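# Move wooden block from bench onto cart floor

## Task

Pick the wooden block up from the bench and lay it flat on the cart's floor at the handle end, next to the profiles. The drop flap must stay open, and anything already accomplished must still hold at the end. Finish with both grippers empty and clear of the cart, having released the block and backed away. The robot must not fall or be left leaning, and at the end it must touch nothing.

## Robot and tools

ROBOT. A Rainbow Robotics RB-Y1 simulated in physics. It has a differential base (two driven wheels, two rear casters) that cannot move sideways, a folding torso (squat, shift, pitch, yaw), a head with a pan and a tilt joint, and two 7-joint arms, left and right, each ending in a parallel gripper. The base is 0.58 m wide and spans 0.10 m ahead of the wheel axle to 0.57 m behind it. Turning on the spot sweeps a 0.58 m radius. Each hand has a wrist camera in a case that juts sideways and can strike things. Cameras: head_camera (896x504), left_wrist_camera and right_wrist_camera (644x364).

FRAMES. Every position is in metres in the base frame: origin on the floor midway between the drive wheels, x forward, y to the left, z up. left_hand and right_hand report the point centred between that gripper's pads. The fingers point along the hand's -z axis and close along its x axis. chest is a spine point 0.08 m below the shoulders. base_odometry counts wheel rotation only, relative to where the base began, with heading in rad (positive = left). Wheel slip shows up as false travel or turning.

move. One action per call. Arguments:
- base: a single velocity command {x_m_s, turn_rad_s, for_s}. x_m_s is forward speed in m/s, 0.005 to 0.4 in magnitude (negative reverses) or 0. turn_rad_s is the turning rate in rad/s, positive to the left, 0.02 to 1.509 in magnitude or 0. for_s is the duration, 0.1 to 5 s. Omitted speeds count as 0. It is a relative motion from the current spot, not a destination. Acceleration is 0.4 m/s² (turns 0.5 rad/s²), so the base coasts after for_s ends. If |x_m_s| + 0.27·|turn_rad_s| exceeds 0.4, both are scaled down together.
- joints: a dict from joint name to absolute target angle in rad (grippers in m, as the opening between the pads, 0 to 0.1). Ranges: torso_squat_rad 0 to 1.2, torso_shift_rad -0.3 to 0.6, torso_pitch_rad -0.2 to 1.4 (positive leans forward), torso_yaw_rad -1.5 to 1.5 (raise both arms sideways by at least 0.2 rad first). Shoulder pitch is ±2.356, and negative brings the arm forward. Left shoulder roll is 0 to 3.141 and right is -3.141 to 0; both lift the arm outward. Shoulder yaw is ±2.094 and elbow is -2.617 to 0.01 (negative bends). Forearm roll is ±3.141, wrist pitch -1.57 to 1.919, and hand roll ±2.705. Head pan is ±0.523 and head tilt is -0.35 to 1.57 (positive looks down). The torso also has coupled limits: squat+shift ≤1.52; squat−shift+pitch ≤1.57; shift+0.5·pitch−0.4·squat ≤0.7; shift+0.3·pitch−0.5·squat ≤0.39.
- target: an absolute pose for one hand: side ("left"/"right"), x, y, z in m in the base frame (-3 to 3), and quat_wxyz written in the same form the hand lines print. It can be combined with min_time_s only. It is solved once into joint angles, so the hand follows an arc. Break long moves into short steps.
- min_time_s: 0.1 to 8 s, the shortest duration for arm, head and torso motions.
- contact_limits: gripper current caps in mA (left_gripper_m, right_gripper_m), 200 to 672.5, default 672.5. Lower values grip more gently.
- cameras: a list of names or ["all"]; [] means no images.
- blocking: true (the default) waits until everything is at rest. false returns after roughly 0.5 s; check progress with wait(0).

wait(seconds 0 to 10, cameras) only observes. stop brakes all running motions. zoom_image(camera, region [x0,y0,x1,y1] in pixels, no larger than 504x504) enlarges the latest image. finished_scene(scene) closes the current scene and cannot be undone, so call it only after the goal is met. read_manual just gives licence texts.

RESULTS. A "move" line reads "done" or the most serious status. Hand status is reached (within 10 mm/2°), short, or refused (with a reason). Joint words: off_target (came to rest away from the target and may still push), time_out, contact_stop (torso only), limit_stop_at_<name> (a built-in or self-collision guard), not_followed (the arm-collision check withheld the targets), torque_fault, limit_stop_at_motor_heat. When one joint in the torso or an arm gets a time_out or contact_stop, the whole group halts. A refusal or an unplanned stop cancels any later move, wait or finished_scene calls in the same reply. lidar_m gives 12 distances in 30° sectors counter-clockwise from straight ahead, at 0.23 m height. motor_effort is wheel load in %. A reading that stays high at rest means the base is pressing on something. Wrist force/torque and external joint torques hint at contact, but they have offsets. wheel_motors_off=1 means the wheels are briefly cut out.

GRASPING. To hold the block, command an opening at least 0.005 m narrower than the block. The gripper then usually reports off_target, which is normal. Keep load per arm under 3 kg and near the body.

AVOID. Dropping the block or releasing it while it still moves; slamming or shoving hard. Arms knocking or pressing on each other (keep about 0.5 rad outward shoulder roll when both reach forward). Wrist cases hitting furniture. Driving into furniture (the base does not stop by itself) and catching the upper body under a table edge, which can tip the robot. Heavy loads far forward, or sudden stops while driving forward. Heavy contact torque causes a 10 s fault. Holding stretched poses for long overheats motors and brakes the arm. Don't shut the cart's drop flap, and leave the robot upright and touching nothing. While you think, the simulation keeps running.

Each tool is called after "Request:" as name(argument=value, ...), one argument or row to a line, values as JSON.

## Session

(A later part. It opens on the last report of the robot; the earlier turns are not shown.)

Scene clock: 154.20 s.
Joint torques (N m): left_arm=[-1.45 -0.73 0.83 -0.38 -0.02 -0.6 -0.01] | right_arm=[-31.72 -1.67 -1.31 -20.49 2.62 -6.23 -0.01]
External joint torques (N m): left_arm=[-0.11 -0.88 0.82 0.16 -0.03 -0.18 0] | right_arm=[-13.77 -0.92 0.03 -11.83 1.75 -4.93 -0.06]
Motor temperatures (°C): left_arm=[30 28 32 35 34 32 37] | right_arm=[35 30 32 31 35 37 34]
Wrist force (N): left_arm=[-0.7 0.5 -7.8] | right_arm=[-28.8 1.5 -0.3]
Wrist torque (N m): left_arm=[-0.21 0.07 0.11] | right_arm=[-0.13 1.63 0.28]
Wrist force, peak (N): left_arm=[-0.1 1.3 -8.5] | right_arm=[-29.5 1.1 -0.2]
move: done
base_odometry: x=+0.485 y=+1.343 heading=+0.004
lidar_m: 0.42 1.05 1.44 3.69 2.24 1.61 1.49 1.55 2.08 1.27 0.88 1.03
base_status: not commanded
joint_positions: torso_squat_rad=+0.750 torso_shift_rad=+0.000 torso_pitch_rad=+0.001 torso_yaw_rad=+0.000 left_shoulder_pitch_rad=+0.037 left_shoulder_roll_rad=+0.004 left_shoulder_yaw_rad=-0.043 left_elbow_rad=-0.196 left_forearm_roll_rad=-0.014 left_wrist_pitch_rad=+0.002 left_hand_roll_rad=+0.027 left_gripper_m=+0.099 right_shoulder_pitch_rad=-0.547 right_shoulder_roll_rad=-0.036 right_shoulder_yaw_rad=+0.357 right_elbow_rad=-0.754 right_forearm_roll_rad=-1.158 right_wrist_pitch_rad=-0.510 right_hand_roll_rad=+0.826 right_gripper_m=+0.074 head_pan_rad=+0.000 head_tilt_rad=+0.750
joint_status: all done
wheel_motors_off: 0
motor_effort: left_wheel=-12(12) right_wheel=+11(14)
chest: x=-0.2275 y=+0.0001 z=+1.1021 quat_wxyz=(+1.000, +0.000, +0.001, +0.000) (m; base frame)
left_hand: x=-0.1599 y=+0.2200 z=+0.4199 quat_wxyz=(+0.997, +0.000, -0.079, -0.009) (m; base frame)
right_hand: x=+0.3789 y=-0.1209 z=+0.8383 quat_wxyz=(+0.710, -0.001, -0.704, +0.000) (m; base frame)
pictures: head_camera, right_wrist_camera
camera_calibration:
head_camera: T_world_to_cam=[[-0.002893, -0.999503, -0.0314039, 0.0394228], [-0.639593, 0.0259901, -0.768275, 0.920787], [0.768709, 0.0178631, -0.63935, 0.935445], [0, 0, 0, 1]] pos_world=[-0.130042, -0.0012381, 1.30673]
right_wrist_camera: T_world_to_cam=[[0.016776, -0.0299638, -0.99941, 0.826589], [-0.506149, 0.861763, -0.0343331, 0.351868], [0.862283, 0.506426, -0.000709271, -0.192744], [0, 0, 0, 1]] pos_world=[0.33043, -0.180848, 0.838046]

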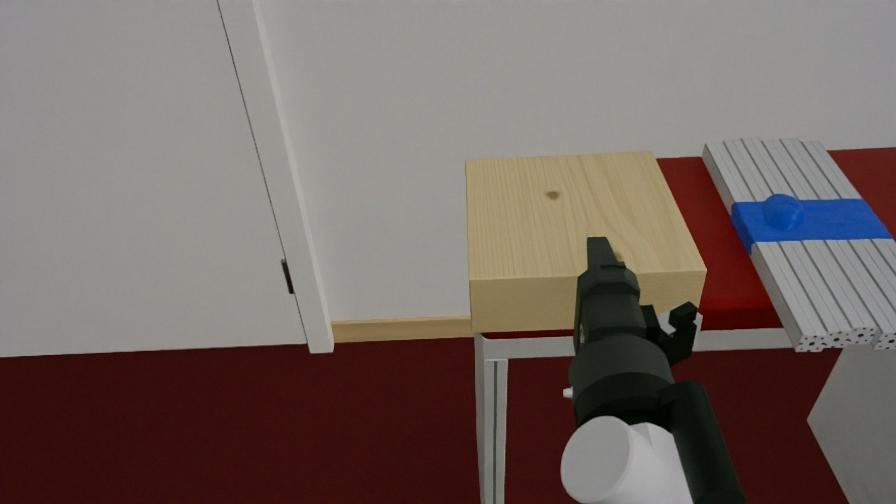

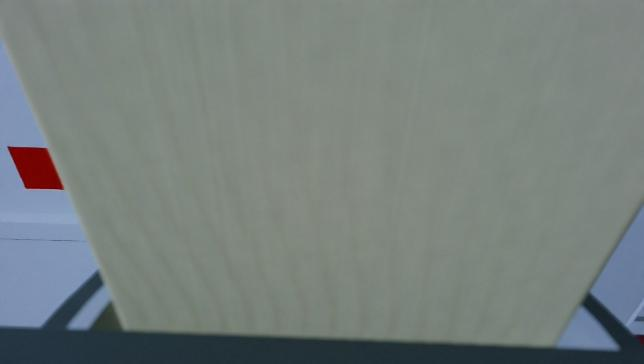

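Request:
move(
  joints={"torso_squat_rad": 0.65},
  min_time_s=2,
  cameras=[],
)

Request:
move(
  base={"x_m_s": -0.15, "for_s": 3.6},
  cameras=["head_camera"],
)

Scene clock: 174.60 s.
Joint torques (N m): left_arm=[-1.55 -0.8 0.43 -0.37 -0.13 -0.7 -0.06] | right_arm=[-31.66 -1.83 -1.43 -20.52 2.58 -6.2 -0.18]
External joint torques (N m): left_arm=[-0.2 -0.96 0.42 0.17 -0.13 -0.27 -0.06] | right_arm=[-13.71 -1.09 -0.09 -11.86 1.7 -4.9 -0.23]
Motor temperatures (°C): left_arm=[30 28 31 35 34 32 37] | right_arm=[36 30 32 33 36 37 34]
Wrist force (N): left_arm=[-0.1 1.1 -8.0] | right_arm=[-29.0 0.9 -0.4]
Wrist torque (N m): left_arm=[-0.27 0.14 0.08] | right_arm=[-0.07 1.62 0.29]
Wrist force, peak (N): left_arm=[-0.4 1.2 -8.6] | right_arm=[-29.6 0.9 -0.1]
move: done
base_odometry: x=+0.485 y=+1.343 heading=+0.004
lidar_m: 0.42 1.05 1.42 3.69 2.24 1.60 1.49 1.55 2.07 1.26 0.87 1.04
base_status: not commanded
joint_positions: torso_squat_rad=+0.650 torso_shift_rad=+0.000 torso_pitch_rad=+0.001 torso_yaw_rad=+0.000 left_shoulder_pitch_rad=+0.037 left_shoulder_roll_rad=+0.004 left_shoulder_yaw_rad=-0.043 left_elbow_rad=-0.196 left_forearm_roll_rad=-0.014 left_wrist_pitch_rad=+0.002 left_hand_roll_rad=+0.027 left_gripper_m=+0.099 right_shoulder_pitch_rad=-0.547 right_shoulder_roll_rad=-0.036 right_shoulder_yaw_rad=+0.357 right_elbow_rad=-0.754 right_forearm_roll_rad=-1.158 right_wrist_pitch_rad=-0.510 right_hand_roll_rad=+0.826 right_gripper_m=+0.074 head_pan_rad=+0.000 head_tilt_rad=+0.750
joint_status: all done
wheel_motors_off: 0
motor_effort: left_wheel=-11(12) right_wheel=+11(13)
chest: x=-0.2274 y=+0.0001 z=+1.1472 quat_wxyz=(+1.000, +0.000, +0.001, +0.000) (m; base frame)
left_hand: x=-0.1599 y=+0.2200 z=+0.4649 quat_wxyz=(+0.997, +0.000, -0.079, -0.009) (m; base frame)
right_hand: x=+0.3790 y=-0.1209 z=+0.8834 quat_wxyz=(+0.710, -0.001, -0.704, +0.000) (m; base frame)
pictures: none
No camera images: "cameras" was empty.

Scene clock: 178.97 s.
Joint torques (N m): left_arm=[-1.94 -0.91 0.64 -0.34 0.02 -0.74 -0.04] | right_arm=[-32.89 -1.77 -1.86 -21.14 2.93 -6.39 -0.15]
External joint torques (N m): left_arm=[-0.59 -1.07 0.63 0.2 0.01 -0.32 -0.03] | right_arm=[-14.94 -1.03 -0.52 -12.48 2.06 -5.06 -0.2]
Motor temperatures (°C): left_arm=[30 28 31 35 34 32 37] | right_arm=[36 30 32 33 36 38 34]
Wrist force (N): left_arm=[0.3 1.4 -8.0] | right_arm=[-28.4 1.2 0.8]
Wrist torque (N m): left_arm=[-0.33 0.21 0.07] | right_arm=[-0.08 1.61 0.30]
Wrist force, peak (N): left_arm=[-1.1 1.7 -8.8] | right_arm=[-30.1 0.8 -1.4]
move: done
base_odometry: x=-0.055 y=+1.340 heading=+0.003
lidar_m: 0.96 1.59 2.14 4.28 1.44 1.04 0.95 0.98 1.32 3.36 1.50 1.24
base_status: done (sent for 3.6 of 3.6 s)
joint_positions: torso_squat_rad=+0.650 torso_shift_rad=+0.000 torso_pitch_rad=+0.001 torso_yaw_rad=+0.000 left_shoulder_pitch_rad=+0.037 left_shoulder_roll_rad=+0.004 left_shoulder_yaw_rad=-0.043 left_elbow_rad=-0.196 left_forearm_roll_rad=-0.014 left_wrist_pitch_rad=+0.002 left_hand_roll_rad=+0.027 left_gripper_m=+0.099 right_shoulder_pitch_rad=-0.546 right_shoulder_roll_rad=-0.036 right_shoulder_yaw_rad=+0.357 right_elbow_rad=-0.754 right_forearm_roll_rad=-1.158 right_wrist_pitch_rad=-0.510 right_hand_roll_rad=+0.826 right_gripper_m=+0.074 head_pan_rad=+0.000 head_tilt_rad=+0.750
joint_status: not commanded
wheel_motors_off: 0
motor_effort: left_wheel=-17(30) right_wheel=+16(40)
chest: x=-0.2276 y=+0.0000 z=+1.1472 quat_wxyz=(+1.000, +0.000, +0.000, +0.000) (m; base frame)
left_hand: x=-0.1600 y=+0.2200 z=+0.4650 quat_wxyz=(+0.997, +0.000, -0.079, -0.009) (m; base frame)
right_hand: x=+0.3788 y=-0.1210 z=+0.8832 quat_wxyz=(+0.711, -0.001, -0.704, +0.000) (m; base frame)
pictures: head_camera
camera_calibration:
head_camera: T_world_to_cam=[[-0.0028864, -0.999501, -0.031464, 0.0408835], [-0.63941, 0.0260363, -0.768425, 0.955567], [0.76886, 0.0179004, -0.639166, 0.964173], [0, 0, 0, 1]] pos_world=[-0.130197, -0.00127548, 1.35183]

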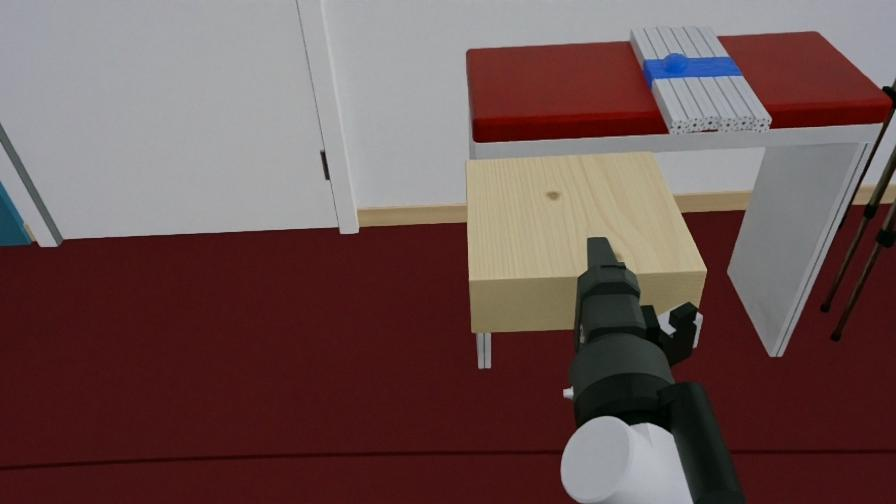

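Request:
move(
  base={"turn_rad_s": -0.4, "for_s": 3.93},
  cameras=[],
)

Request:
move(
  base={"x_m_s": 0.35, "for_s": 4.7},
  cameras=["head_camera"],
)

Request:
move(
  base={"turn_rad_s": 0.4, "for_s": 3.93},
  cameras=["head_camera"],
)

Scene clock: 185.20 s.
Joint torques (N m): left_arm=[-2.03 -0.86 0.68 -0.4 -0.1 -0.67 -0.04] | right_arm=[-32.87 -1.18 -1.87 -21.1 2.69 -6.3 -0.13]
External joint torques (N m): left_arm=[-0.69 -1.01 0.66 0.15 -0.11 -0.25 -0.03] | right_arm=[-14.92 -0.44 -0.53 -12.45 1.81 -5 -0.18]
Motor temperatures (°C): left_arm=[30 28 31 35 34 32 37] | right_arm=[36 30 32 34 36 38 34]
Wrist force (N): left_arm=[-0.3 1.2 -7.2] | right_arm=[-28.7 1.5 0.5]
Wrist torque (N m): left_arm=[-0.33 0.11 0.08] | right_arm=[-0.04 1.62 0.28]
Wrist force, peak (N): left_arm=[-0.6 1.0 -8.5] | right_arm=[-29.6 0.8 -0.3]
move: done
base_odometry: x=-0.055 y=+1.340 heading=-1.570
lidar_m: 3.25 1.50 1.24 1.00 1.63 2.17 4.24 1.44 1.00 0.95 0.98 1.32
base_status: done (sent for 3.93 of 3.93 s)
joint_positions: torso_squat_rad=+0.650 torso_shift_rad=+0.000 torso_pitch_rad=+0.001 torso_yaw_rad=+0.000 left_shoulder_pitch_rad=+0.037 left_shoulder_roll_rad=+0.004 left_shoulder_yaw_rad=-0.043 left_elbow_rad=-0.196 left_forearm_roll_rad=-0.014 left_wrist_pitch_rad=+0.002 left_hand_roll_rad=+0.027 left_gripper_m=+0.099 right_shoulder_pitch_rad=-0.546 right_shoulder_roll_rad=-0.036 right_shoulder_yaw_rad=+0.357 right_elbow_rad=-0.754 right_forearm_roll_rad=-1.158 right_wrist_pitch_rad=-0.510 right_hand_roll_rad=+0.826 right_gripper_m=+0.074 head_pan_rad=+0.000 head_tilt_rad=+0.750
joint_status: not commanded
wheel_motors_off: 0
motor_effort: left_wheel=+17(52) right_wheel=+6(50)
chest: x=-0.2275 y=+0.0000 z=+1.1472 quat_wxyz=(+1.000, +0.000, +0.000, +0.000) (m; base frame)
left_hand: x=-0.1600 y=+0.2200 z=+0.4650 quat_wxyz=(+0.997, +0.000, -0.079, -0.009) (m; base frame)
right_hand: x=+0.3788 y=-0.1210 z=+0.8832 quat_wxyz=(+0.711, -0.001, -0.704, +0.000) (m; base frame)
pictures: none
No camera images: "cameras" was empty.

Scene clock: 191.10 s.
Joint torques (N m): left_arm=[-0.9 -0.71 0.75 -0.44 -0.04 -0.79 0.04] | right_arm=[-32.68 -0.99 -2.35 -21.02 2.82 -6.48 -0.08]
External joint torques (N m): left_arm=[0.44 -0.86 0.73 0.1 -0.04 -0.37 0.05] | right_arm=[-14.73 -0.25 -1.01 -12.36 1.94 -5.18 -0.13]
Motor temperatures (°C): left_arm=[30 28 31 35 34 32 37] | right_arm=[36 30 32 34 36 38 34]
Wrist force (N): left_arm=[0.2 1.7 -6.9] | right_arm=[-28.4 0.9 0.2]
Wrist torque (N m): left_arm=[-0.32 0.15 0.11] | right_arm=[-0.03 1.69 0.28]
Wrist force, peak (N): left_arm=[-0.2 1.6 -8.6] | right_arm=[-30.3 1.6 1.1]
move: done
base_odometry: x=-0.054 y=-0.305 heading=-1.570
lidar_m: 2.98 2.49 0.94 0.89 0.96 1.91 4.26 1.33 0.92 0.88 0.89 1.20
base_status: done (sent for 4.7 of 4.7 s)
joint_positions: torso_squat_rad=+0.650 torso_shift_rad=+0.000 torso_pitch_rad=+0.001 torso_yaw_rad=+0.000 left_shoulder_pitch_rad=+0.037 left_shoulder_roll_rad=+0.004 left_shoulder_yaw_rad=-0.043 left_elbow_rad=-0.196 left_forearm_roll_rad=-0.014 left_wrist_pitch_rad=+0.002 left_hand_roll_rad=+0.027 left_gripper_m=+0.099 right_shoulder_pitch_rad=-0.546 right_shoulder_roll_rad=-0.036 right_shoulder_yaw_rad=+0.357 right_elbow_rad=-0.754 right_forearm_roll_rad=-1.158 right_wrist_pitch_rad=-0.510 right_hand_roll_rad=+0.826 right_gripper_m=+0.074 head_pan_rad=+0.000 head_tilt_rad=+0.750
joint_status: not commanded
wheel_motors_off: 0
motor_effort: left_wheel=-1(49) right_wheel=+1(42)
chest: x=-0.2275 y=+0.0000 z=+1.1472 quat_wxyz=(+1.000, +0.000, +0.001, +0.000) (m; base frame)
left_hand: x=-0.1598 y=+0.2200 z=+0.4650 quat_wxyz=(+0.997, +0.000, -0.079, -0.009) (m; base frame)
right_hand: x=+0.3789 y=-0.1211 z=+0.8831 quat_wxyz=(+0.711, -0.001, -0.704, +0.000) (m; base frame)
pictures: head_camera
camera_calibration:
head_camera: T_world_to_cam=[[-0.00288806, -0.999499, -0.0315048, 0.0409092], [-0.639564, 0.0260652, -0.768296, 0.955466], [0.768733, 0.0179305, -0.639319, 0.964244], [0, 0, 0, 1]] pos_world=[-0.130046, -0.00130498, 1.35183]

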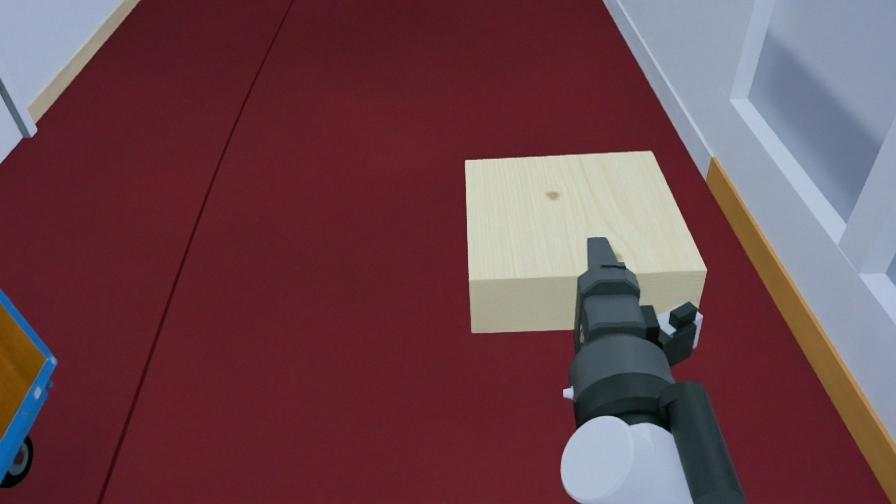

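Scene clock: 196.17 s.
Joint torques (N m): left_arm=[-0.97 -0.81 0.6 -0.51 -0.1 -0.69 -0.09] | right_arm=[-33.03 -1.36 -2.1 -21.19 2.94 -6.49 -0.16]
External joint torques (N m): left_arm=[0.38 -0.97 0.58 0.03 -0.1 -0.27 -0.09] | right_arm=[-15.08 -0.62 -0.76 -12.53 2.07 -5.19 -0.21]
Motor temperatures (°C): left_arm=[30 28 31 35 34 32 37] | right_arm=[36 30 32 34 36 38 34]
Wrist force (N): left_arm=[0.0 1.7 -6.9] | right_arm=[-29.0 1.0 -0.2]
Wrist torque (N m): left_arm=[-0.36 0.16 0.06] | right_arm=[-0.10 1.61 0.29]
Wrist force, peak (N): left_arm=[-0.8 2.3 -8.4] | right_arm=[-29.8 1.0 0.2]
move: done
base_odometry: x=-0.054 y=-0.305 heading=+0.003
lidar_m: 0.86 0.91 1.87 4.02 1.32 0.95 0.87 0.91 1.21 3.08 2.43 0.91
base_status: done (sent for 3.93 of 3.93 s)
joint_positions: torso_squat_rad=+0.650 torso_shift_rad=+0.000 torso_pitch_rad=+0.001 torso_yaw_rad=+0.000 left_shoulder_pitch_rad=+0.037 left_shoulder_roll_rad=+0.004 left_shoulder_yaw_rad=-0.043 left_elbow_rad=-0.196 left_forearm_roll_rad=-0.014 left_wrist_pitch_rad=+0.002 left_hand_roll_rad=+0.027 left_gripper_m=+0.099 right_shoulder_pitch_rad=-0.546 right_shoulder_roll_rad=-0.036 right_shoulder_yaw_rad=+0.357 right_elbow_rad=-0.754 right_forearm_roll_rad=-1.158 right_wrist_pitch_rad=-0.510 right_hand_roll_rad=+0.826 right_gripper_m=+0.074 head_pan_rad=+0.000 head_tilt_rad=+0.750
joint_status: not commanded
wheel_motors_off: 0
motor_effort: left_wheel=+3(46) right_wheel=+19(40)
chest: x=-0.2275 y=+0.0000 z=+1.1472 quat_wxyz=(+1.000, +0.000, +0.001, +0.000) (m; base frame)
left_hand: x=-0.1599 y=+0.2200 z=+0.4650 quat_wxyz=(+0.997, +0.000, -0.079, -0.009) (m; base frame)
right_hand: x=+0.3789 y=-0.1211 z=+0.8831 quat_wxyz=(+0.711, -0.001, -0.704, +0.000) (m; base frame)
pictures: head_camera
camera_calibration:
head_camera: T_world_to_cam=[[-0.00289181, -0.999499, -0.0315102, 0.0409122], [-0.639559, 0.0260718, -0.768299, 0.955467], [0.768736, 0.0179308, -0.639315, 0.964243], [0, 0, 0, 1]] pos_world=[-0.130052, -0.00130875, 1.35183]

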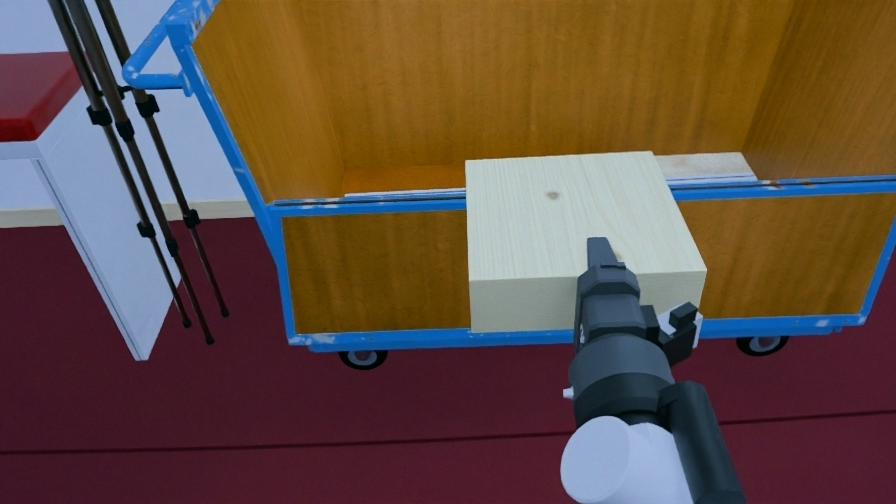

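Request:
move(
  joints={"torso_shift_rad": 0.3, "torso_pitch_rad": 0.5},
  min_time_s=4,
  cameras=["head_camera"],
)

Request:
move(
  target={"side":"right","x":0.4,"y":-0.2,"z":0.8,"quat_wxyz":[0.812,0.114,-0.555,0.144]},
  min_time_s=4,
  cameras=["head_camera"],
)

Scene clock: 206.37 s.
Joint torques (N m): left_arm=[11.08 -0.36 0.89 5.06 -0.01 0.43 0.01] | right_arm=[-18.86 1.62 -0.67 -16.35 2.6 -5.54 -0.12]
External joint torques (N m): left_arm=[-0.88 -0.67 0.86 0.35 0 -0.13 -0.01] | right_arm=[-11.28 -0.1 -0.71 -10.16 1.89 -4.36 -0.16]
Motor temperatures (°C): left_arm=[30 28 31 35 34 32 37] | right_arm=[36 30 32 34 36 38 34]
Wrist force (N): left_arm=[3.3 0.6 -7.1] | right_arm=[-24.5 1.5 -13.1]
Wrist torque (N m): left_arm=[-0.24 0.36 0.03] | right_arm=[-0.30 1.43 0.24]
Wrist force, peak (N): left_arm=[-0.1 2.1 -8.6] | right_arm=[-29.3 1.5 -0.1]
move: done
base_odometry: x=-0.054 y=-0.305 heading=+0.003
lidar_m: 0.87 0.91 1.87 4.02 1.34 0.96 0.88 0.91 1.21 3.08 2.42 0.92
base_status: not commanded
joint_positions: torso_squat_rad=+0.650 torso_shift_rad=+0.300 torso_pitch_rad=+0.501 torso_yaw_rad=+0.000 left_shoulder_pitch_rad=+0.037 left_shoulder_roll_rad=+0.004 left_shoulder_yaw_rad=-0.043 left_elbow_rad=-0.196 left_forearm_roll_rad=-0.014 left_wrist_pitch_rad=+0.002 left_hand_roll_rad=+0.027 left_gripper_m=+0.099 right_shoulder_pitch_rad=-0.547 right_shoulder_roll_rad=-0.036 right_shoulder_yaw_rad=+0.357 right_elbow_rad=-0.755 right_forearm_roll_rad=-1.158 right_wrist_pitch_rad=-0.510 right_hand_roll_rad=+0.826 right_gripper_m=+0.074 head_pan_rad=+0.000 head_tilt_rad=+0.750
joint_status: all done
wheel_motors_off: 0
motor_effort: left_wheel=-1(4) right_wheel=+18(22)
chest: x=+0.0855 y=+0.0000 z=+1.0843 quat_wxyz=(+0.969, +0.000, +0.248, +0.000) (m; base frame)
left_hand: x=-0.1823 y=+0.2201 z=+0.4531 quat_wxyz=(+0.985, -0.003, +0.170, -0.008) (m; base frame)
right_hand: x=+0.4916 y=-0.1208 z=+0.5624 quat_wxyz=(+0.862, -0.001, -0.507, +0.000) (m; base frame)
pictures: head_camera
camera_calibration:
head_camera: T_world_to_cam=[[-0.0176733, -0.999499, -0.0262608, 0.0354007], [-0.92955, 0.0260993, -0.367771, 0.697756], [0.368272, 0.017911, -0.929545, 1.03233], [0, 0, 0, 1]] pos_world=[0.269047, -0.00131797, 1.21714]

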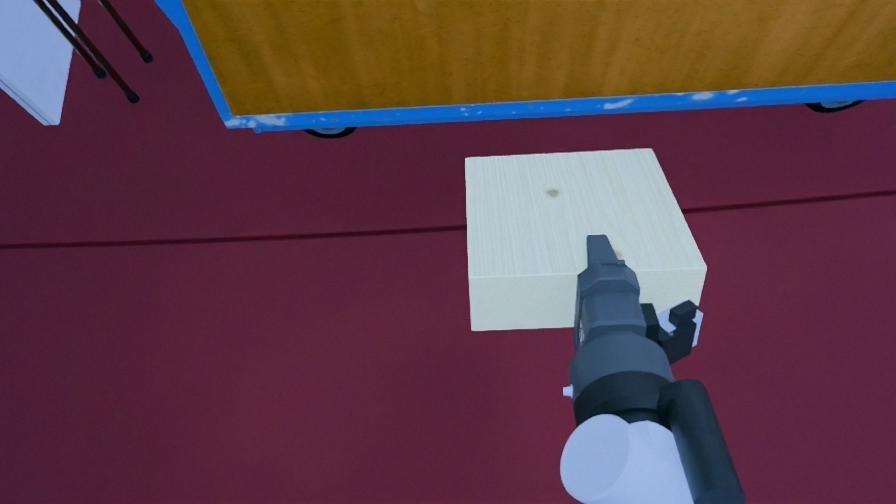

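Scene clock: 210.70 s.
Joint torques (N m): left_arm=[10.96 -0.65 0.66 4.88 -0.06 0.29 0.09] | right_arm=[-3.42 -2.65 -5.94 -22.51 -1.61 -6.02 -0.54]
External joint torques (N m): left_arm=[-1 -0.96 0.63 0.17 -0.05 -0.28 0.07] | right_arm=[-6.05 1.14 -3.08 -13.2 -1.5 -4.73 -0.59]
Motor temperatures (°C): left_arm=[30 28 31 35 34 32 37] | right_arm=[36 30 32 35 36 38 34]
Wrist force (N): left_arm=[2.8 1.4 -7.5] | right_arm=[-26.5 0.4 -9.8]
Wrist torque (N m): left_arm=[-0.32 0.27 0.07] | right_arm=[-0.30 1.55 0.24]
Wrist force, peak (N): left_arm=[3.0 1.3 -8.3] | right_arm=[-26.0 1.1 -14.0]
move: done
base_odometry: x=-0.054 y=-0.305 heading=+0.003
lidar_m: 0.88 0.91 1.89 4.03 1.35 0.95 0.87 0.91 1.21 3.07 2.43 0.89
base_status: not commanded
joint_positions: torso_squat_rad=+0.650 torso_shift_rad=+0.300 torso_pitch_rad=+0.501 torso_yaw_rad=+0.000 left_shoulder_pitch_rad=+0.037 left_shoulder_roll_rad=+0.004 left_shoulder_yaw_rad=-0.043 left_elbow_rad=-0.196 left_forearm_roll_rad=-0.014 left_wrist_pitch_rad=+0.002 left_hand_roll_rad=+0.027 left_gripper_m=+0.099 right_shoulder_pitch_rad=+0.303 right_shoulder_roll_rad=-0.380 right_shoulder_yaw_rad=+0.069 right_elbow_rad=-2.233 right_forearm_roll_rad=-1.015 right_wrist_pitch_rad=+0.260 right_hand_roll_rad=+0.759 right_gripper_m=+0.074 head_pan_rad=+0.000 head_tilt_rad=+0.750
joint_status: all done
wheel_motors_off: 0
motor_effort: left_wheel=-2(2) right_wheel=+16(19)
chest: x=+0.0855 y=+0.0000 z=+1.0843 quat_wxyz=(+0.969, +0.000, +0.248, +0.000) (m; base frame)
left_hand: x=-0.1823 y=+0.2201 z=+0.4531 quat_wxyz=(+0.985, -0.003, +0.170, -0.008) (m; base frame)
right_hand: x=+0.3988 y=-0.2006 z=+0.7977 quat_wxyz=(+0.813, +0.114, -0.553, +0.144) (m; base frame)
right_hand_status: reached (checked arc, planned for 4.0 s): 3 mm and 0.2 deg off.
pictures: head_camera
camera_calibration:
head_camera: T_world_to_cam=[[-0.017645, -0.999499, -0.0262763, 0.0354151], [-0.929551, 0.0260787, -0.367771, 0.697755], [0.368272, 0.0179359, -0.929545, 1.03233], [0, 0, 0, 1]] pos_world=[0.269047, -0.00131483, 1.21714]

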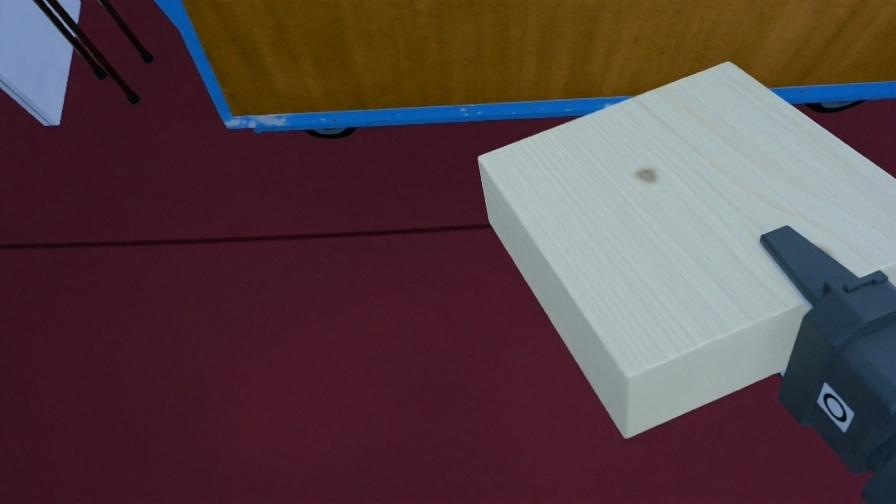

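Request:
move(
  target={"side":"right","x":0.42,"y":-0.22,"z":0.87,"quat_wxyz":[0.6408,0.2988,-0.2988,0.6408]},
  min_time_s=4,
  cameras=["head_camera"],
)

Scene clock: 215.83 s.
Joint torques (N m): left_arm=[10.89 -0.62 0.75 4.81 -0.15 0.32 0.04] | right_arm=[-15.77 -16.13 -13.36 -6.23 -6.66 -0.87 -0.14]
External joint torques (N m): left_arm=[-1.07 -0.94 0.71 0.1 -0.14 -0.25 0.02] | right_arm=[-7.52 -1.53 -3.92 -2.93 -5.48 -0.52 -0.18]
Motor temperatures (°C): left_arm=[30 28 31 35 34 32 37] | right_arm=[36 30 32 34 36 38 34]
Wrist force (N): left_arm=[2.8 1.5 -8.0] | right_arm=[-21.9 0.6 -17.3]
Wrist torque (N m): left_arm=[-0.31 0.29 0.06] | right_arm=[-0.39 1.23 0.22]
Wrist force, peak (N): left_arm=[2.9 0.6 -8.8] | right_arm=[-26.7 0.5 -10.3]
move: done
base_odometry: x=-0.054 y=-0.305 heading=+0.003
lidar_m: 0.87 0.91 1.88 4.02 1.36 0.95 0.87 0.90 1.22 3.10 2.42 0.93
base_status: not commanded
joint_positions: torso_squat_rad=+0.650 torso_shift_rad=+0.300 torso_pitch_rad=+0.501 torso_yaw_rad=+0.000 left_shoulder_pitch_rad=+0.037 left_shoulder_roll_rad=+0.004 left_shoulder_yaw_rad=-0.043 left_elbow_rad=-0.196 left_forearm_roll_rad=-0.014 left_wrist_pitch_rad=+0.002 left_hand_roll_rad=+0.027 left_gripper_m=+0.099 right_shoulder_pitch_rad=-0.394 right_shoulder_roll_rad=-1.280 right_shoulder_yaw_rad=+0.091 right_elbow_rad=-1.848 right_forearm_roll_rad=-2.046 right_wrist_pitch_rad=+1.172 right_hand_roll_rad=+1.376 right_gripper_m=+0.074 head_pan_rad=+0.000 head_tilt_rad=+0.750
joint_status: all done
wheel_motors_off: 0
motor_effort: left_wheel=-2(2) right_wheel=+17(19)
chest: x=+0.0855 y=+0.0000 z=+1.0843 quat_wxyz=(+0.969, +0.000, +0.248, +0.000) (m; base frame)
left_hand: x=-0.1823 y=+0.2201 z=+0.4531 quat_wxyz=(+0.985, -0.003, +0.170, -0.008) (m; base frame)
right_hand: x=+0.4193 y=-0.2204 z=+0.8690 quat_wxyz=(+0.642, +0.299, -0.298, +0.640) (m; base frame)
right_hand_status: reached (checked arc, planned for 4.0 s): 1 mm and 0.2 deg off.
pictures: head_camera
camera_calibration:
head_camera: T_world_to_cam=[[-0.0176454, -0.999499, -0.0262764, 0.0354151], [-0.929551, 0.026079, -0.367771, 0.697755], [0.368272, 0.0179358, -0.929545, 1.03233], [0, 0, 0, 1]] pos_world=[0.269047, -0.00131497, 1.21714]

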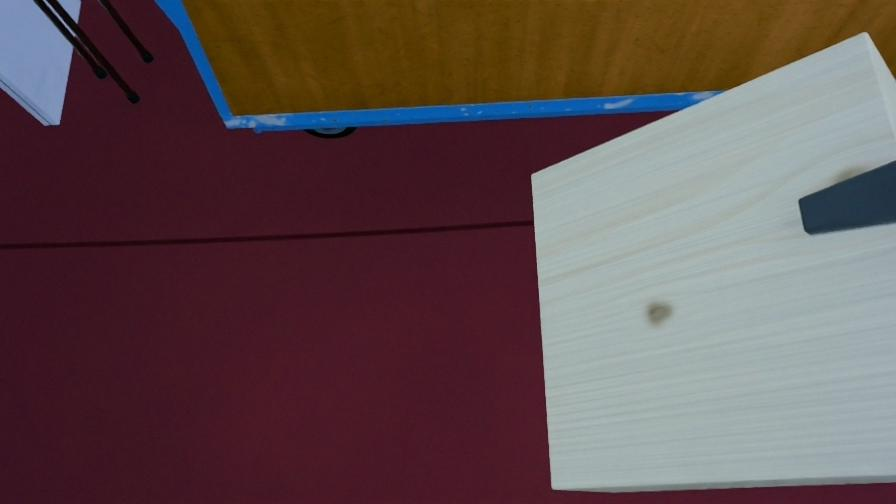

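Request:
move(
  base={"x_m_s": 0.15, "for_s": 3.0},
  joints={"head_tilt_rad": 0.35, "head_pan_rad": 0.0},
  cameras=["head_camera"],
)

Scene clock: 221.80 s.
Joint torques (N m): left_arm=[11.44 -0.48 0.57 4.8 -0.02 0.35 -0.01] | right_arm=[-15.04 -15.73 -13.94 -6.75 -6.44 -0.88 -0.1]
External joint torques (N m): left_arm=[-0.52 -0.79 0.53 0.09 -0.01 -0.22 -0.03] | right_arm=[-6.8 -1.13 -4.49 -3.45 -5.26 -0.54 -0.14]
Motor temperatures (°C): left_arm=[30 28 31 35 34 32 37] | right_arm=[36 30 32 34 36 38 34]
Wrist force (N): left_arm=[2.9 1.3 -7.7] | right_arm=[-22.2 0.3 -17.5]
Wrist torque (N m): left_arm=[-0.30 0.29 0.09] | right_arm=[-0.37 1.21 0.19]
Wrist force, peak (N): left_arm=[3.7 1.3 -8.1] | right_arm=[-22.5 -0.4 -18.1]
move: done
base_odometry: x=+0.396 y=-0.303 heading=+0.003
lidar_m: 0.42 0.44 0.93 4.26 2.01 1.44 1.33 1.37 1.84 4.64 0.63 0.44
base_status: done (sent for 3 of 3 s)
joint_positions: torso_squat_rad=+0.650 torso_shift_rad=+0.300 torso_pitch_rad=+0.501 torso_yaw_rad=+0.000 left_shoulder_pitch_rad=+0.037 left_shoulder_roll_rad=+0.004 left_shoulder_yaw_rad=-0.043 left_elbow_rad=-0.196 left_forearm_roll_rad=-0.014 left_wrist_pitch_rad=+0.002 left_hand_roll_rad=+0.027 left_gripper_m=+0.099 right_shoulder_pitch_rad=-0.394 right_shoulder_roll_rad=-1.280 right_shoulder_yaw_rad=+0.091 right_elbow_rad=-1.848 right_forearm_roll_rad=-2.046 right_wrist_pitch_rad=+1.172 right_hand_roll_rad=+1.376 right_gripper_m=+0.074 head_pan_rad=+0.000 head_tilt_rad=+0.350
joint_status: all done
wheel_motors_off: 0
motor_effort: left_wheel=+2(27) right_wheel=-3(45)
chest: x=+0.0855 y=+0.0000 z=+1.0843 quat_wxyz=(+0.969, +0.000, +0.248, +0.000) (m; base frame)
left_hand: x=-0.1823 y=+0.2201 z=+0.4531 quat_wxyz=(+0.985, -0.003, +0.170, -0.008) (m; base frame)
right_hand: x=+0.4193 y=-0.2204 z=+0.8690 quat_wxyz=(+0.642, +0.298, -0.298, +0.640) (m; base frame)
pictures: head_camera
camera_calibration:
head_camera: T_world_to_cam=[[-0.00602929, -0.999499, -0.0310834, 0.0390869], [-0.71294, 0.026093, -0.70074, 1.07016], [0.701199, 0.0179356, -0.71274, 0.694667], [0, 0, 0, 1]] pos_world=[0.276096, -0.00131569, 1.24624]

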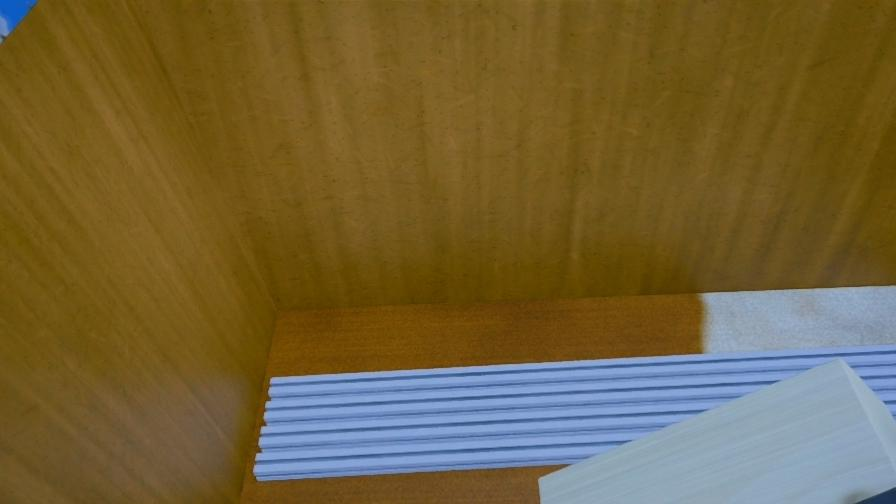

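Request:
move(
  joints={"head_tilt_rad": 0.75, "head_pan_rad": 0.2},
  cameras=["head_camera", "right_wrist_camera"],
)

Scene clock: 223.50 s.
Joint torques (N m): left_arm=[11.44 -1.09 1.17 4.88 -0.02 0.38 0.07] | right_arm=[-14.86 -15.7 -14.16 -6.75 -6.45 -0.81 -0.08]
External joint torques (N m): left_arm=[-0.52 -1.4 1.14 0.17 -0.01 -0.19 0.06] | right_arm=[-6.62 -1.1 -4.71 -3.44 -5.27 -0.46 -0.12]
Motor temperatures (°C): left_arm=[30 28 31 35 34 32 37] | right_arm=[36 30 32 34 36 37 34]
Wrist force (N): left_arm=[2.6 1.3 -7.7] | right_arm=[-21.7 0.4 -17.6]
Wrist torque (N m): left_arm=[-0.30 0.23 0.05] | right_arm=[-0.35 1.24 0.19]
Wrist force, peak (N): left_arm=[3.2 1.4 -8.3] | right_arm=[-21.9 0.0 -18.2]
move: done
base_odometry: x=+0.396 y=-0.303 heading=+0.003
lidar_m: 0.42 0.44 0.93 4.27 2.02 1.43 1.33 1.38 1.82 4.64 0.64 0.43
base_status: not commanded
joint_positions: torso_squat_rad=+0.650 torso_shift_rad=+0.300 torso_pitch_rad=+0.501 torso_yaw_rad=+0.000 left_shoulder_pitch_rad=+0.037 left_shoulder_roll_rad=+0.004 left_shoulder_yaw_rad=-0.043 left_elbow_rad=-0.196 left_forearm_roll_rad=-0.014 left_wrist_pitch_rad=+0.002 left_hand_roll_rad=+0.027 left_gripper_m=+0.099 right_shoulder_pitch_rad=-0.394 right_shoulder_roll_rad=-1.280 right_shoulder_yaw_rad=+0.091 right_elbow_rad=-1.848 right_forearm_roll_rad=-2.046 right_wrist_pitch_rad=+1.172 right_hand_roll_rad=+1.376 right_gripper_m=+0.074 head_pan_rad=+0.200 head_tilt_rad=+0.750
joint_status: all done
wheel_motors_off: 0
motor_effort: left_wheel=+1(2) right_wheel=-3(3)
chest: x=+0.0855 y=+0.0000 z=+1.0843 quat_wxyz=(+0.969, +0.000, +0.248, +0.000) (m; base frame)
left_hand: x=-0.1823 y=+0.2201 z=+0.4531 quat_wxyz=(+0.985, -0.003, +0.170, -0.008) (m; base frame)
right_hand: x=+0.4193 y=-0.2204 z=+0.8691 quat_wxyz=(+0.642, +0.298, -0.298, +0.640) (m; base frame)
pictures: head_camera, right_wrist_camera
camera_calibration:
head_camera: T_world_to_cam=[[0.156547, -0.980153, -0.12163, 0.11955], [-0.922896, -0.101303, -0.371485, 0.701015], [0.351791, 0.170407, -0.920437, 1.0243], [0, 0, 0, 1]] pos_world=[0.267909, 0.0136444, 1.21776]
right_wrist_camera: T_world_to_cam=[[0.0268671, -0.62367, -0.781226, 0.528969], [-0.861522, -0.41082, 0.298338, 0.0385145], [-0.507008, 0.665028, -0.548343, 0.907888], [0, 0, 0, 1]] pos_world=[0.479276, -0.258047, 0.899588]

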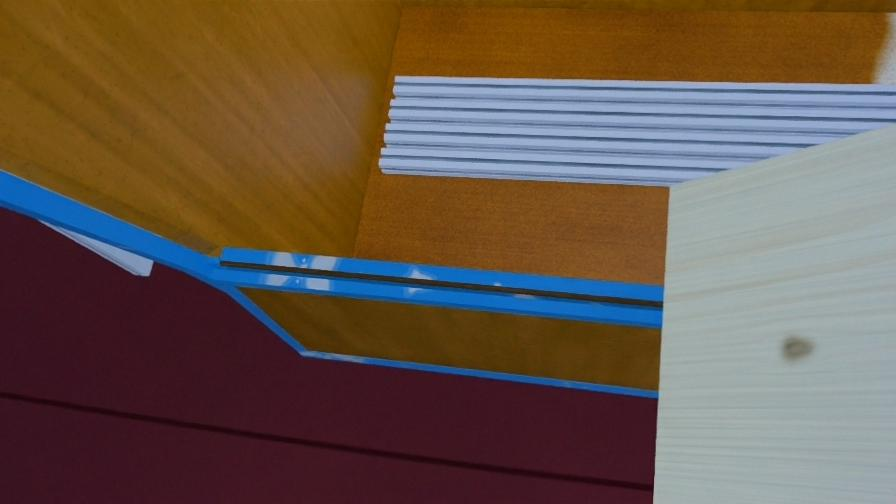

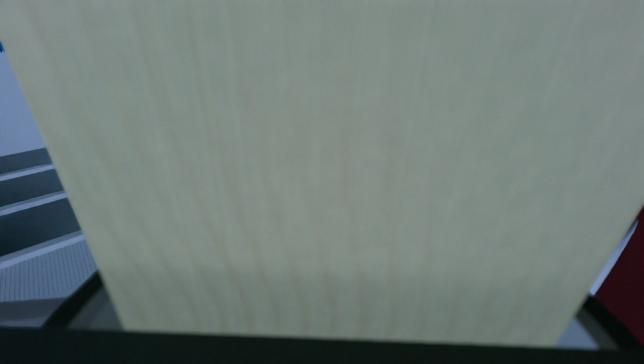

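Request:
move(
  base={"x_m_s": 0.1, "for_s": 1.3},
  cameras=[],
)

Request:
move(
  target={"side":"right","x":0.50,"y":0.0,"z":0.87,"quat_wxyz":[0.6408,0.2988,-0.2988,0.6408]},
  min_time_s=4,
  cameras=["head_camera"],
)

Scene clock: 231.73 s.
Joint torques (N m): left_arm=[11.48 -0.82 0.76 4.88 -0.07 0.33 -0.11] | right_arm=[-14.38 -15.2 -13.87 -6.96 -6.51 -0.81 -0.11]
External joint torques (N m): left_arm=[-0.48 -1.14 0.73 0.17 -0.07 -0.24 -0.12] | right_arm=[-6.13 -0.6 -4.42 -3.66 -5.33 -0.47 -0.15]
Motor temperatures (°C): left_arm=[31 28 31 35 34 32 37] | right_arm=[35 30 32 33 37 37 34]
Wrist force (N): left_arm=[3.3 0.5 -7.3] | right_arm=[-21.4 0.2 -17.3]
Wrist torque (N m): left_arm=[-0.20 0.36 0.05] | right_arm=[-0.39 1.35 0.16]
Wrist force, peak (N): left_arm=[3.1 2.2 -8.0] | right_arm=[-22.1 0.4 -18.3]
move: done
base_odometry: x=+0.526 y=-0.303 heading=+0.003
lidar_m: 0.29 0.30 0.42 1.66 2.19 1.56 1.45 1.51 2.01 4.97 0.44 0.30
base_status: done (sent for 1.3 of 1.3 s)
joint_positions: torso_squat_rad=+0.650 torso_shift_rad=+0.300 torso_pitch_rad=+0.501 torso_yaw_rad=+0.000 left_shoulder_pitch_rad=+0.037 left_shoulder_roll_rad=+0.004 left_shoulder_yaw_rad=-0.043 left_elbow_rad=-0.196 left_forearm_roll_rad=-0.014 left_wrist_pitch_rad=+0.002 left_hand_roll_rad=+0.027 left_gripper_m=+0.099 right_shoulder_pitch_rad=-0.394 right_shoulder_roll_rad=-1.280 right_shoulder_yaw_rad=+0.091 right_elbow_rad=-1.848 right_forearm_roll_rad=-2.046 right_wrist_pitch_rad=+1.172 right_hand_roll_rad=+1.376 right_gripper_m=+0.074 head_pan_rad=+0.200 head_tilt_rad=+0.750
joint_status: not commanded
wheel_motors_off: 0
motor_effort: left_wheel=+2(24) right_wheel=-2(22)
chest: x=+0.0854 y=+0.0000 z=+1.0843 quat_wxyz=(+0.969, +0.000, +0.248, +0.000) (m; base frame)
left_hand: x=-0.1823 y=+0.2201 z=+0.4531 quat_wxyz=(+0.985, -0.002, +0.170, -0.008) (m; base frame)
right_hand: x=+0.4193 y=-0.2204 z=+0.8691 quat_wxyz=(+0.642, +0.298, -0.298, +0.640) (m; base frame)
pictures: none
No camera images: "cameras" was empty.

Scene clock: 236.07 s.
Joint torques (N m): left_arm=[11.25 -0.57 0.75 4.88 -0.05 0.36 0.01] | right_arm=[-27.48 -2.85 -14.78 -10.79 -4.58 -4.37 -0.57]
External joint torques (N m): left_arm=[-0.71 -0.88 0.72 0.17 -0.05 -0.21 -0.01] | right_arm=[-10.51 4.53 -5.86 -5.2 -3.82 -3.32 -0.61]
Motor temperatures (°C): left_arm=[31 28 31 35 34 32 37] | right_arm=[35 30 32 33 37 37 34]
Wrist force (N): left_arm=[2.9 1.1 -7.1] | right_arm=[-21.4 0.0 -17.0]
Wrist torque (N m): left_arm=[-0.25 0.29 0.05] | right_arm=[-0.36 1.31 0.22]
Wrist force, peak (N): left_arm=[3.5 1.8 -8.0] | right_arm=[-22.6 -0.3 -17.3]
move: done
base_odometry: x=+0.526 y=-0.303 heading=+0.003
lidar_m: 0.28 0.31 0.41 1.66 2.18 1.56 1.45 1.50 2.01 4.96 0.44 0.30
base_status: not commanded
joint_positions: torso_squat_rad=+0.650 torso_shift_rad=+0.300 torso_pitch_rad=+0.501 torso_yaw_rad=+0.000 left_shoulder_pitch_rad=+0.037 left_shoulder_roll_rad=+0.004 left_shoulder_yaw_rad=-0.043 left_elbow_rad=-0.196 left_forearm_roll_rad=-0.014 left_wrist_pitch_rad=+0.002 left_hand_roll_rad=+0.027 left_gripper_m=+0.099 right_shoulder_pitch_rad=-1.098 right_shoulder_roll_rad=-0.800 right_shoulder_yaw_rad=+0.574 right_elbow_rad=-1.681 right_forearm_roll_rad=-1.556 right_wrist_pitch_rad=+1.095 right_hand_roll_rad=+0.832 right_gripper_m=+0.074 head_pan_rad=+0.200 head_tilt_rad=+0.750
joint_status: all done
wheel_motors_off: 0
motor_effort: left_wheel=+2(3) right_wheel=-1(4)
chest: x=+0.0854 y=+0.0000 z=+1.0843 quat_wxyz=(+0.969, +0.000, +0.248, +0.000) (m; base frame)
left_hand: x=-0.1823 y=+0.2200 z=+0.4531 quat_wxyz=(+0.985, -0.003, +0.170, -0.008) (m; base frame)
right_hand: x=+0.4988 y=-0.0013 z=+0.8683 quat_wxyz=(+0.643, +0.298, -0.297, +0.640) (m; base frame)
right_hand_status: reached (checked arc, planned for 4.0 s): 2 mm and 0.3 deg off.
pictures: head_camera
camera_calibration:
head_camera: T_world_to_cam=[[0.156587, -0.980153, -0.121576, 0.119509], [-0.922885, -0.101359, -0.371497, 0.70102], [0.351801, 0.170373, -0.92044, 1.0243], [0, 0, 0, 1]] pos_world=[0.267896, 0.0136784, 1.21777]

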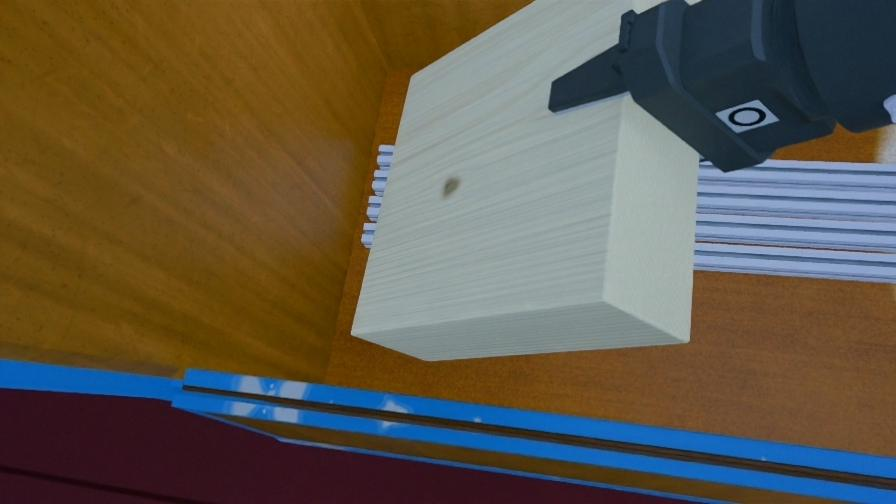

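Request:
move(
  joints={"left_shoulder_roll_rad": 0.8},
  min_time_s=2,
  cameras=[],
)

Request:
move(
  joints={"torso_squat_rad": 1.05, "torso_shift_rad": 0.45, "torso_pitch_rad": 0.65},
  min_time_s=5,
  cameras=["head_camera","right_wrist_camera"],
)

Scene clock: 245.33 s.
Joint torques (N m): left_arm=[10.49 14.89 2.47 5.27 -0.06 0.55 0.01] | right_arm=[-27.61 -2.97 -14.66 -10.82 -4.63 -4.45 -0.52]
External joint torques (N m): left_arm=[-0.85 -3.15 0.88 0.03 -0.11 -0.21 -0.02] | right_arm=[-10.64 4.42 -5.74 -5.23 -3.86 -3.41 -0.56]
Motor temperatures (°C): left_arm=[31 28 31 35 34 32 37] | right_arm=[35 30 32 33 36 37 34]
Wrist force (N): left_arm=[3.5 -2.2 -6.5] | right_arm=[-21.6 0.7 -17.8]
Wrist torque (N m): left_arm=[-0.06 0.33 0.08] | right_arm=[-0.42 1.24 0.24]
Wrist force, peak (N): left_arm=[2.9 1.4 -8.4] | right_arm=[-22.1 0.6 -17.8]
move: done
base_odometry: x=+0.526 y=-0.303 heading=+0.003
lidar_m: 0.29 0.31 0.43 1.69 2.18 1.56 1.45 1.51 2.01 4.97 0.44 0.30
base_status: not commanded
joint_positions: torso_squat_rad=+0.650 torso_shift_rad=+0.300 torso_pitch_rad=+0.501 torso_yaw_rad=+0.000 left_shoulder_pitch_rad=+0.037 left_shoulder_roll_rad=+0.800 left_shoulder_yaw_rad=-0.043 left_elbow_rad=-0.196 left_forearm_roll_rad=-0.014 left_wrist_pitch_rad=+0.002 left_hand_roll_rad=+0.027 left_gripper_m=+0.099 right_shoulder_pitch_rad=-1.098 right_shoulder_roll_rad=-0.800 right_shoulder_yaw_rad=+0.574 right_elbow_rad=-1.681 right_forearm_roll_rad=-1.556 right_wrist_pitch_rad=+1.095 right_hand_roll_rad=+0.832 right_gripper_m=+0.074 head_pan_rad=+0.200 head_tilt_rad=+0.750
joint_status: all done
wheel_motors_off: 0
motor_effort: left_wheel=+2(3) right_wheel=-3(4)
chest: x=+0.0854 y=+0.0000 z=+1.0843 quat_wxyz=(+0.969, +0.000, +0.248, +0.000) (m; base frame)
left_hand: x=-0.0722 y=+0.7631 z=+0.6522 quat_wxyz=(+0.907, +0.360, +0.165, -0.146) (m; base frame)
right_hand: x=+0.4988 y=-0.0013 z=+0.8683 quat_wxyz=(+0.643, +0.298, -0.297, +0.640) (m; base frame)
pictures: none
No camera images: "cameras" was empty.

Scene clock: 250.63 s.
Joint torques (N m): left_arm=[13.65 13.88 2.17 6.6 -0.09 0.93 0.07] | right_arm=[-14.64 -1.88 -4.97 -14.5 -5.91 2.28 0.15]
External joint torques (N m): left_arm=[-1.09 -2.39 0.72 0.01 -0.13 -0.1 0.03] | right_arm=[0.51 5.11 3.14 -8.21 -4.98 3.1 0.11]
Motor temperatures (°C): left_arm=[31 28 31 35 34 32 37] | right_arm=[35 30 32 33 37 37 34]
Wrist force (N): left_arm=[4.1 -2.2 -5.3] | right_arm=[-9.1 -27.9 -7.7]
Wrist torque (N m): left_arm=[-0.08 0.39 0.06] | right_arm=[-0.06 1.08 -0.61]
Wrist force, peak (N): left_arm=[4.9 -2.9 -6.4] | right_arm=[-9.3 -27.8 -8.3]
move: done
base_odometry: x=+0.526 y=-0.303 heading=+0.003
lidar_m: 0.28 0.30 0.45 1.68 2.20 1.57 1.45 1.51 2.00 4.96 0.44 0.31
base_status: not commanded
joint_positions: torso_squat_rad=+1.050 torso_shift_rad=+0.450 torso_pitch_rad=+0.651 torso_yaw_rad=+0.000 left_shoulder_pitch_rad=+0.037 left_shoulder_roll_rad=+0.800 left_shoulder_yaw_rad=-0.043 left_elbow_rad=-0.196 left_forearm_roll_rad=-0.014 left_wrist_pitch_rad=+0.002 left_hand_roll_rad=+0.027 left_gripper_m=+0.099 right_shoulder_pitch_rad=-1.101 right_shoulder_roll_rad=-0.801 right_shoulder_yaw_rad=+0.572 right_elbow_rad=-1.680 right_forearm_roll_rad=-1.556 right_wrist_pitch_rad=+1.094 right_hand_roll_rad=+0.832 right_gripper_m=+0.074 head_pan_rad=+0.200 head_tilt_rad=+0.750
joint_status: all done
wheel_motors_off: 0
motor_effort: left_wheel=-1(3) right_wheel=-5(6)
chest: x=+0.1110 y=+0.0000 z=+0.8404 quat_wxyz=(+0.948, +0.000, +0.320, +0.000) (m; base frame)
left_hand: x=-0.1093 y=+0.7631 z=+0.4366 quat_wxyz=(+0.892, +0.348, +0.232, -0.172) (m; base frame)
right_hand: x=+0.4895 y=-0.0011 z=+0.5667 quat_wxyz=(+0.663, +0.344, -0.251, +0.616) (m; base frame)
pictures: head_camera, right_wrist_camera
camera_calibration:
head_camera: T_world_to_cam=[[0.136699, -0.980156, -0.143553, 0.106518], [-0.96797, -0.101359, -0.229696, 0.519861], [0.210588, 0.170354, -0.962617, 0.841937], [0, 0, 0, 1]] pos_world=[0.311348, 0.0136697, 0.945164]
right_wrist_camera: T_world_to_cam=[[-0.0888018, -0.623798, -0.776524, 0.481599], [-0.810338, -0.408088, 0.420495, 0.184976], [-0.579194, 0.666588, -0.469249, 0.622365], [0, 0, 0, 1]] pos_world=[0.55313, -0.038954, 0.588236]

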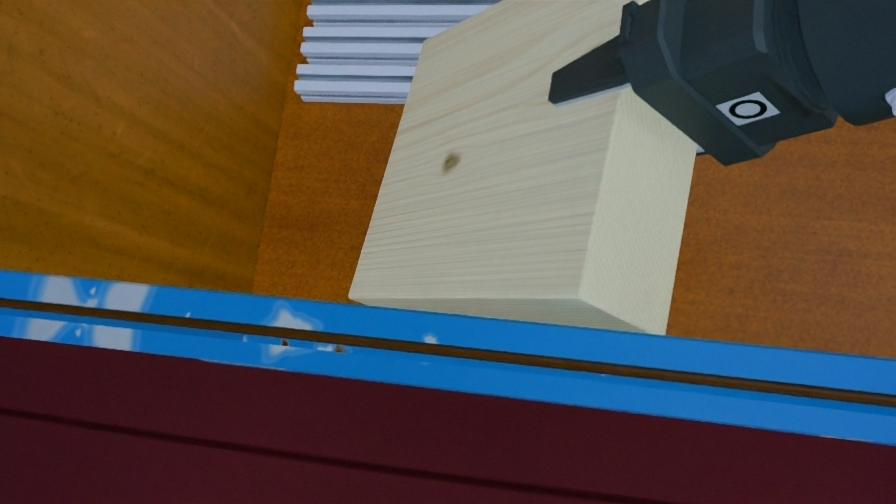

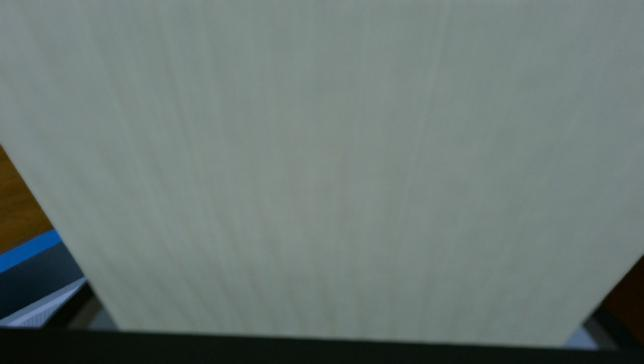

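Request:
move(
  target={"side":"right","x":0.525,"y":0.0,"z":0.572,"quat_wxyz":[0.663,0.344,-0.251,0.616]},
  min_time_s=2,
  cameras=["head_camera"],
)

Scene clock: 254.73 s.
Joint torques (N m): left_arm=[13.84 13.89 2.05 6.75 0.06 0.83 0.07] | right_arm=[-27.46 -2.35 -16.04 -11.98 -5.99 -2.76 0.14]
External joint torques (N m): left_arm=[-0.9 -2.38 0.6 0.15 0.02 -0.19 0.03] | right_arm=[-10.51 4.85 -7.94 -5.82 -4.97 -2.03 0.1]
Motor temperatures (°C): left_arm=[31 28 31 35 34 32 37] | right_arm=[35 30 32 32 37 37 34]
Wrist force (N): left_arm=[4.6 -2.0 -6.1] | right_arm=[-21.0 -3.5 -17.6]
Wrist torque (N m): left_arm=[-0.07 0.40 0.04] | right_arm=[-0.50 1.24 0.03]
Wrist force, peak (N): left_arm=[4.1 -2.6 -6.8] | right_arm=[-11.9 -26.2 -10.9]
move: done
base_odometry: x=+0.526 y=-0.303 heading=+0.003
lidar_m: 0.29 0.30 0.46 1.68 2.18 1.57 1.46 1.51 2.01 4.96 0.43 0.31
base_status: not commanded
joint_positions: torso_squat_rad=+1.050 torso_shift_rad=+0.450 torso_pitch_rad=+0.651 torso_yaw_rad=+0.000 left_shoulder_pitch_rad=+0.037 left_shoulder_roll_rad=+0.800 left_shoulder_yaw_rad=-0.043 left_elbow_rad=-0.196 left_forearm_roll_rad=-0.014 left_wrist_pitch_rad=+0.002 left_hand_roll_rad=+0.027 left_gripper_m=+0.099 right_shoulder_pitch_rad=-1.199 right_shoulder_roll_rad=-0.757 right_shoulder_yaw_rad=+0.563 right_elbow_rad=-1.508 right_forearm_roll_rad=-1.601 right_wrist_pitch_rad=+1.147 right_hand_roll_rad=+0.908 right_gripper_m=+0.074 head_pan_rad=+0.200 head_tilt_rad=+0.750
joint_status: all done
wheel_motors_off: 0
motor_effort: left_wheel=-2(2) right_wheel=-4(7)
chest: x=+0.1111 y=+0.0000 z=+0.8403 quat_wxyz=(+0.948, +0.000, +0.320, +0.000) (m; base frame)
left_hand: x=-0.1094 y=+0.7631 z=+0.4366 quat_wxyz=(+0.892, +0.348, +0.232, -0.172) (m; base frame)
right_hand: x=+0.5240 y=-0.0013 z=+0.5698 quat_wxyz=(+0.665, +0.343, -0.249, +0.615) (m; base frame)
right_hand_status: reached (checked arc, planned for 2.0 s): 3 mm and 0.3 deg off.
pictures: head_camera
camera_calibration:
head_camera: T_world_to_cam=[[0.136636, -0.980163, -0.143564, 0.10652], [-0.968029, -0.101336, -0.229458, 0.519707], [0.210358, 0.170327, -0.962672, 0.841943], [0, 0, 0, 1]] pos_world=[0.311427, 0.0136662, 0.945059]

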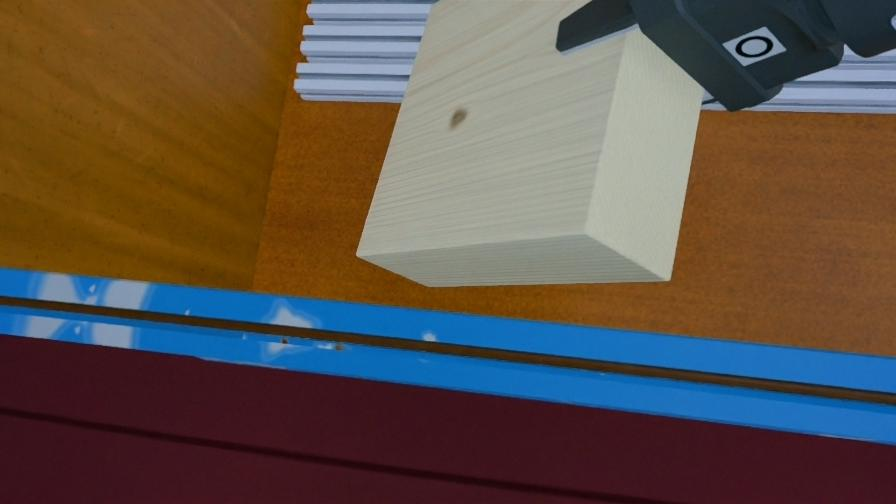

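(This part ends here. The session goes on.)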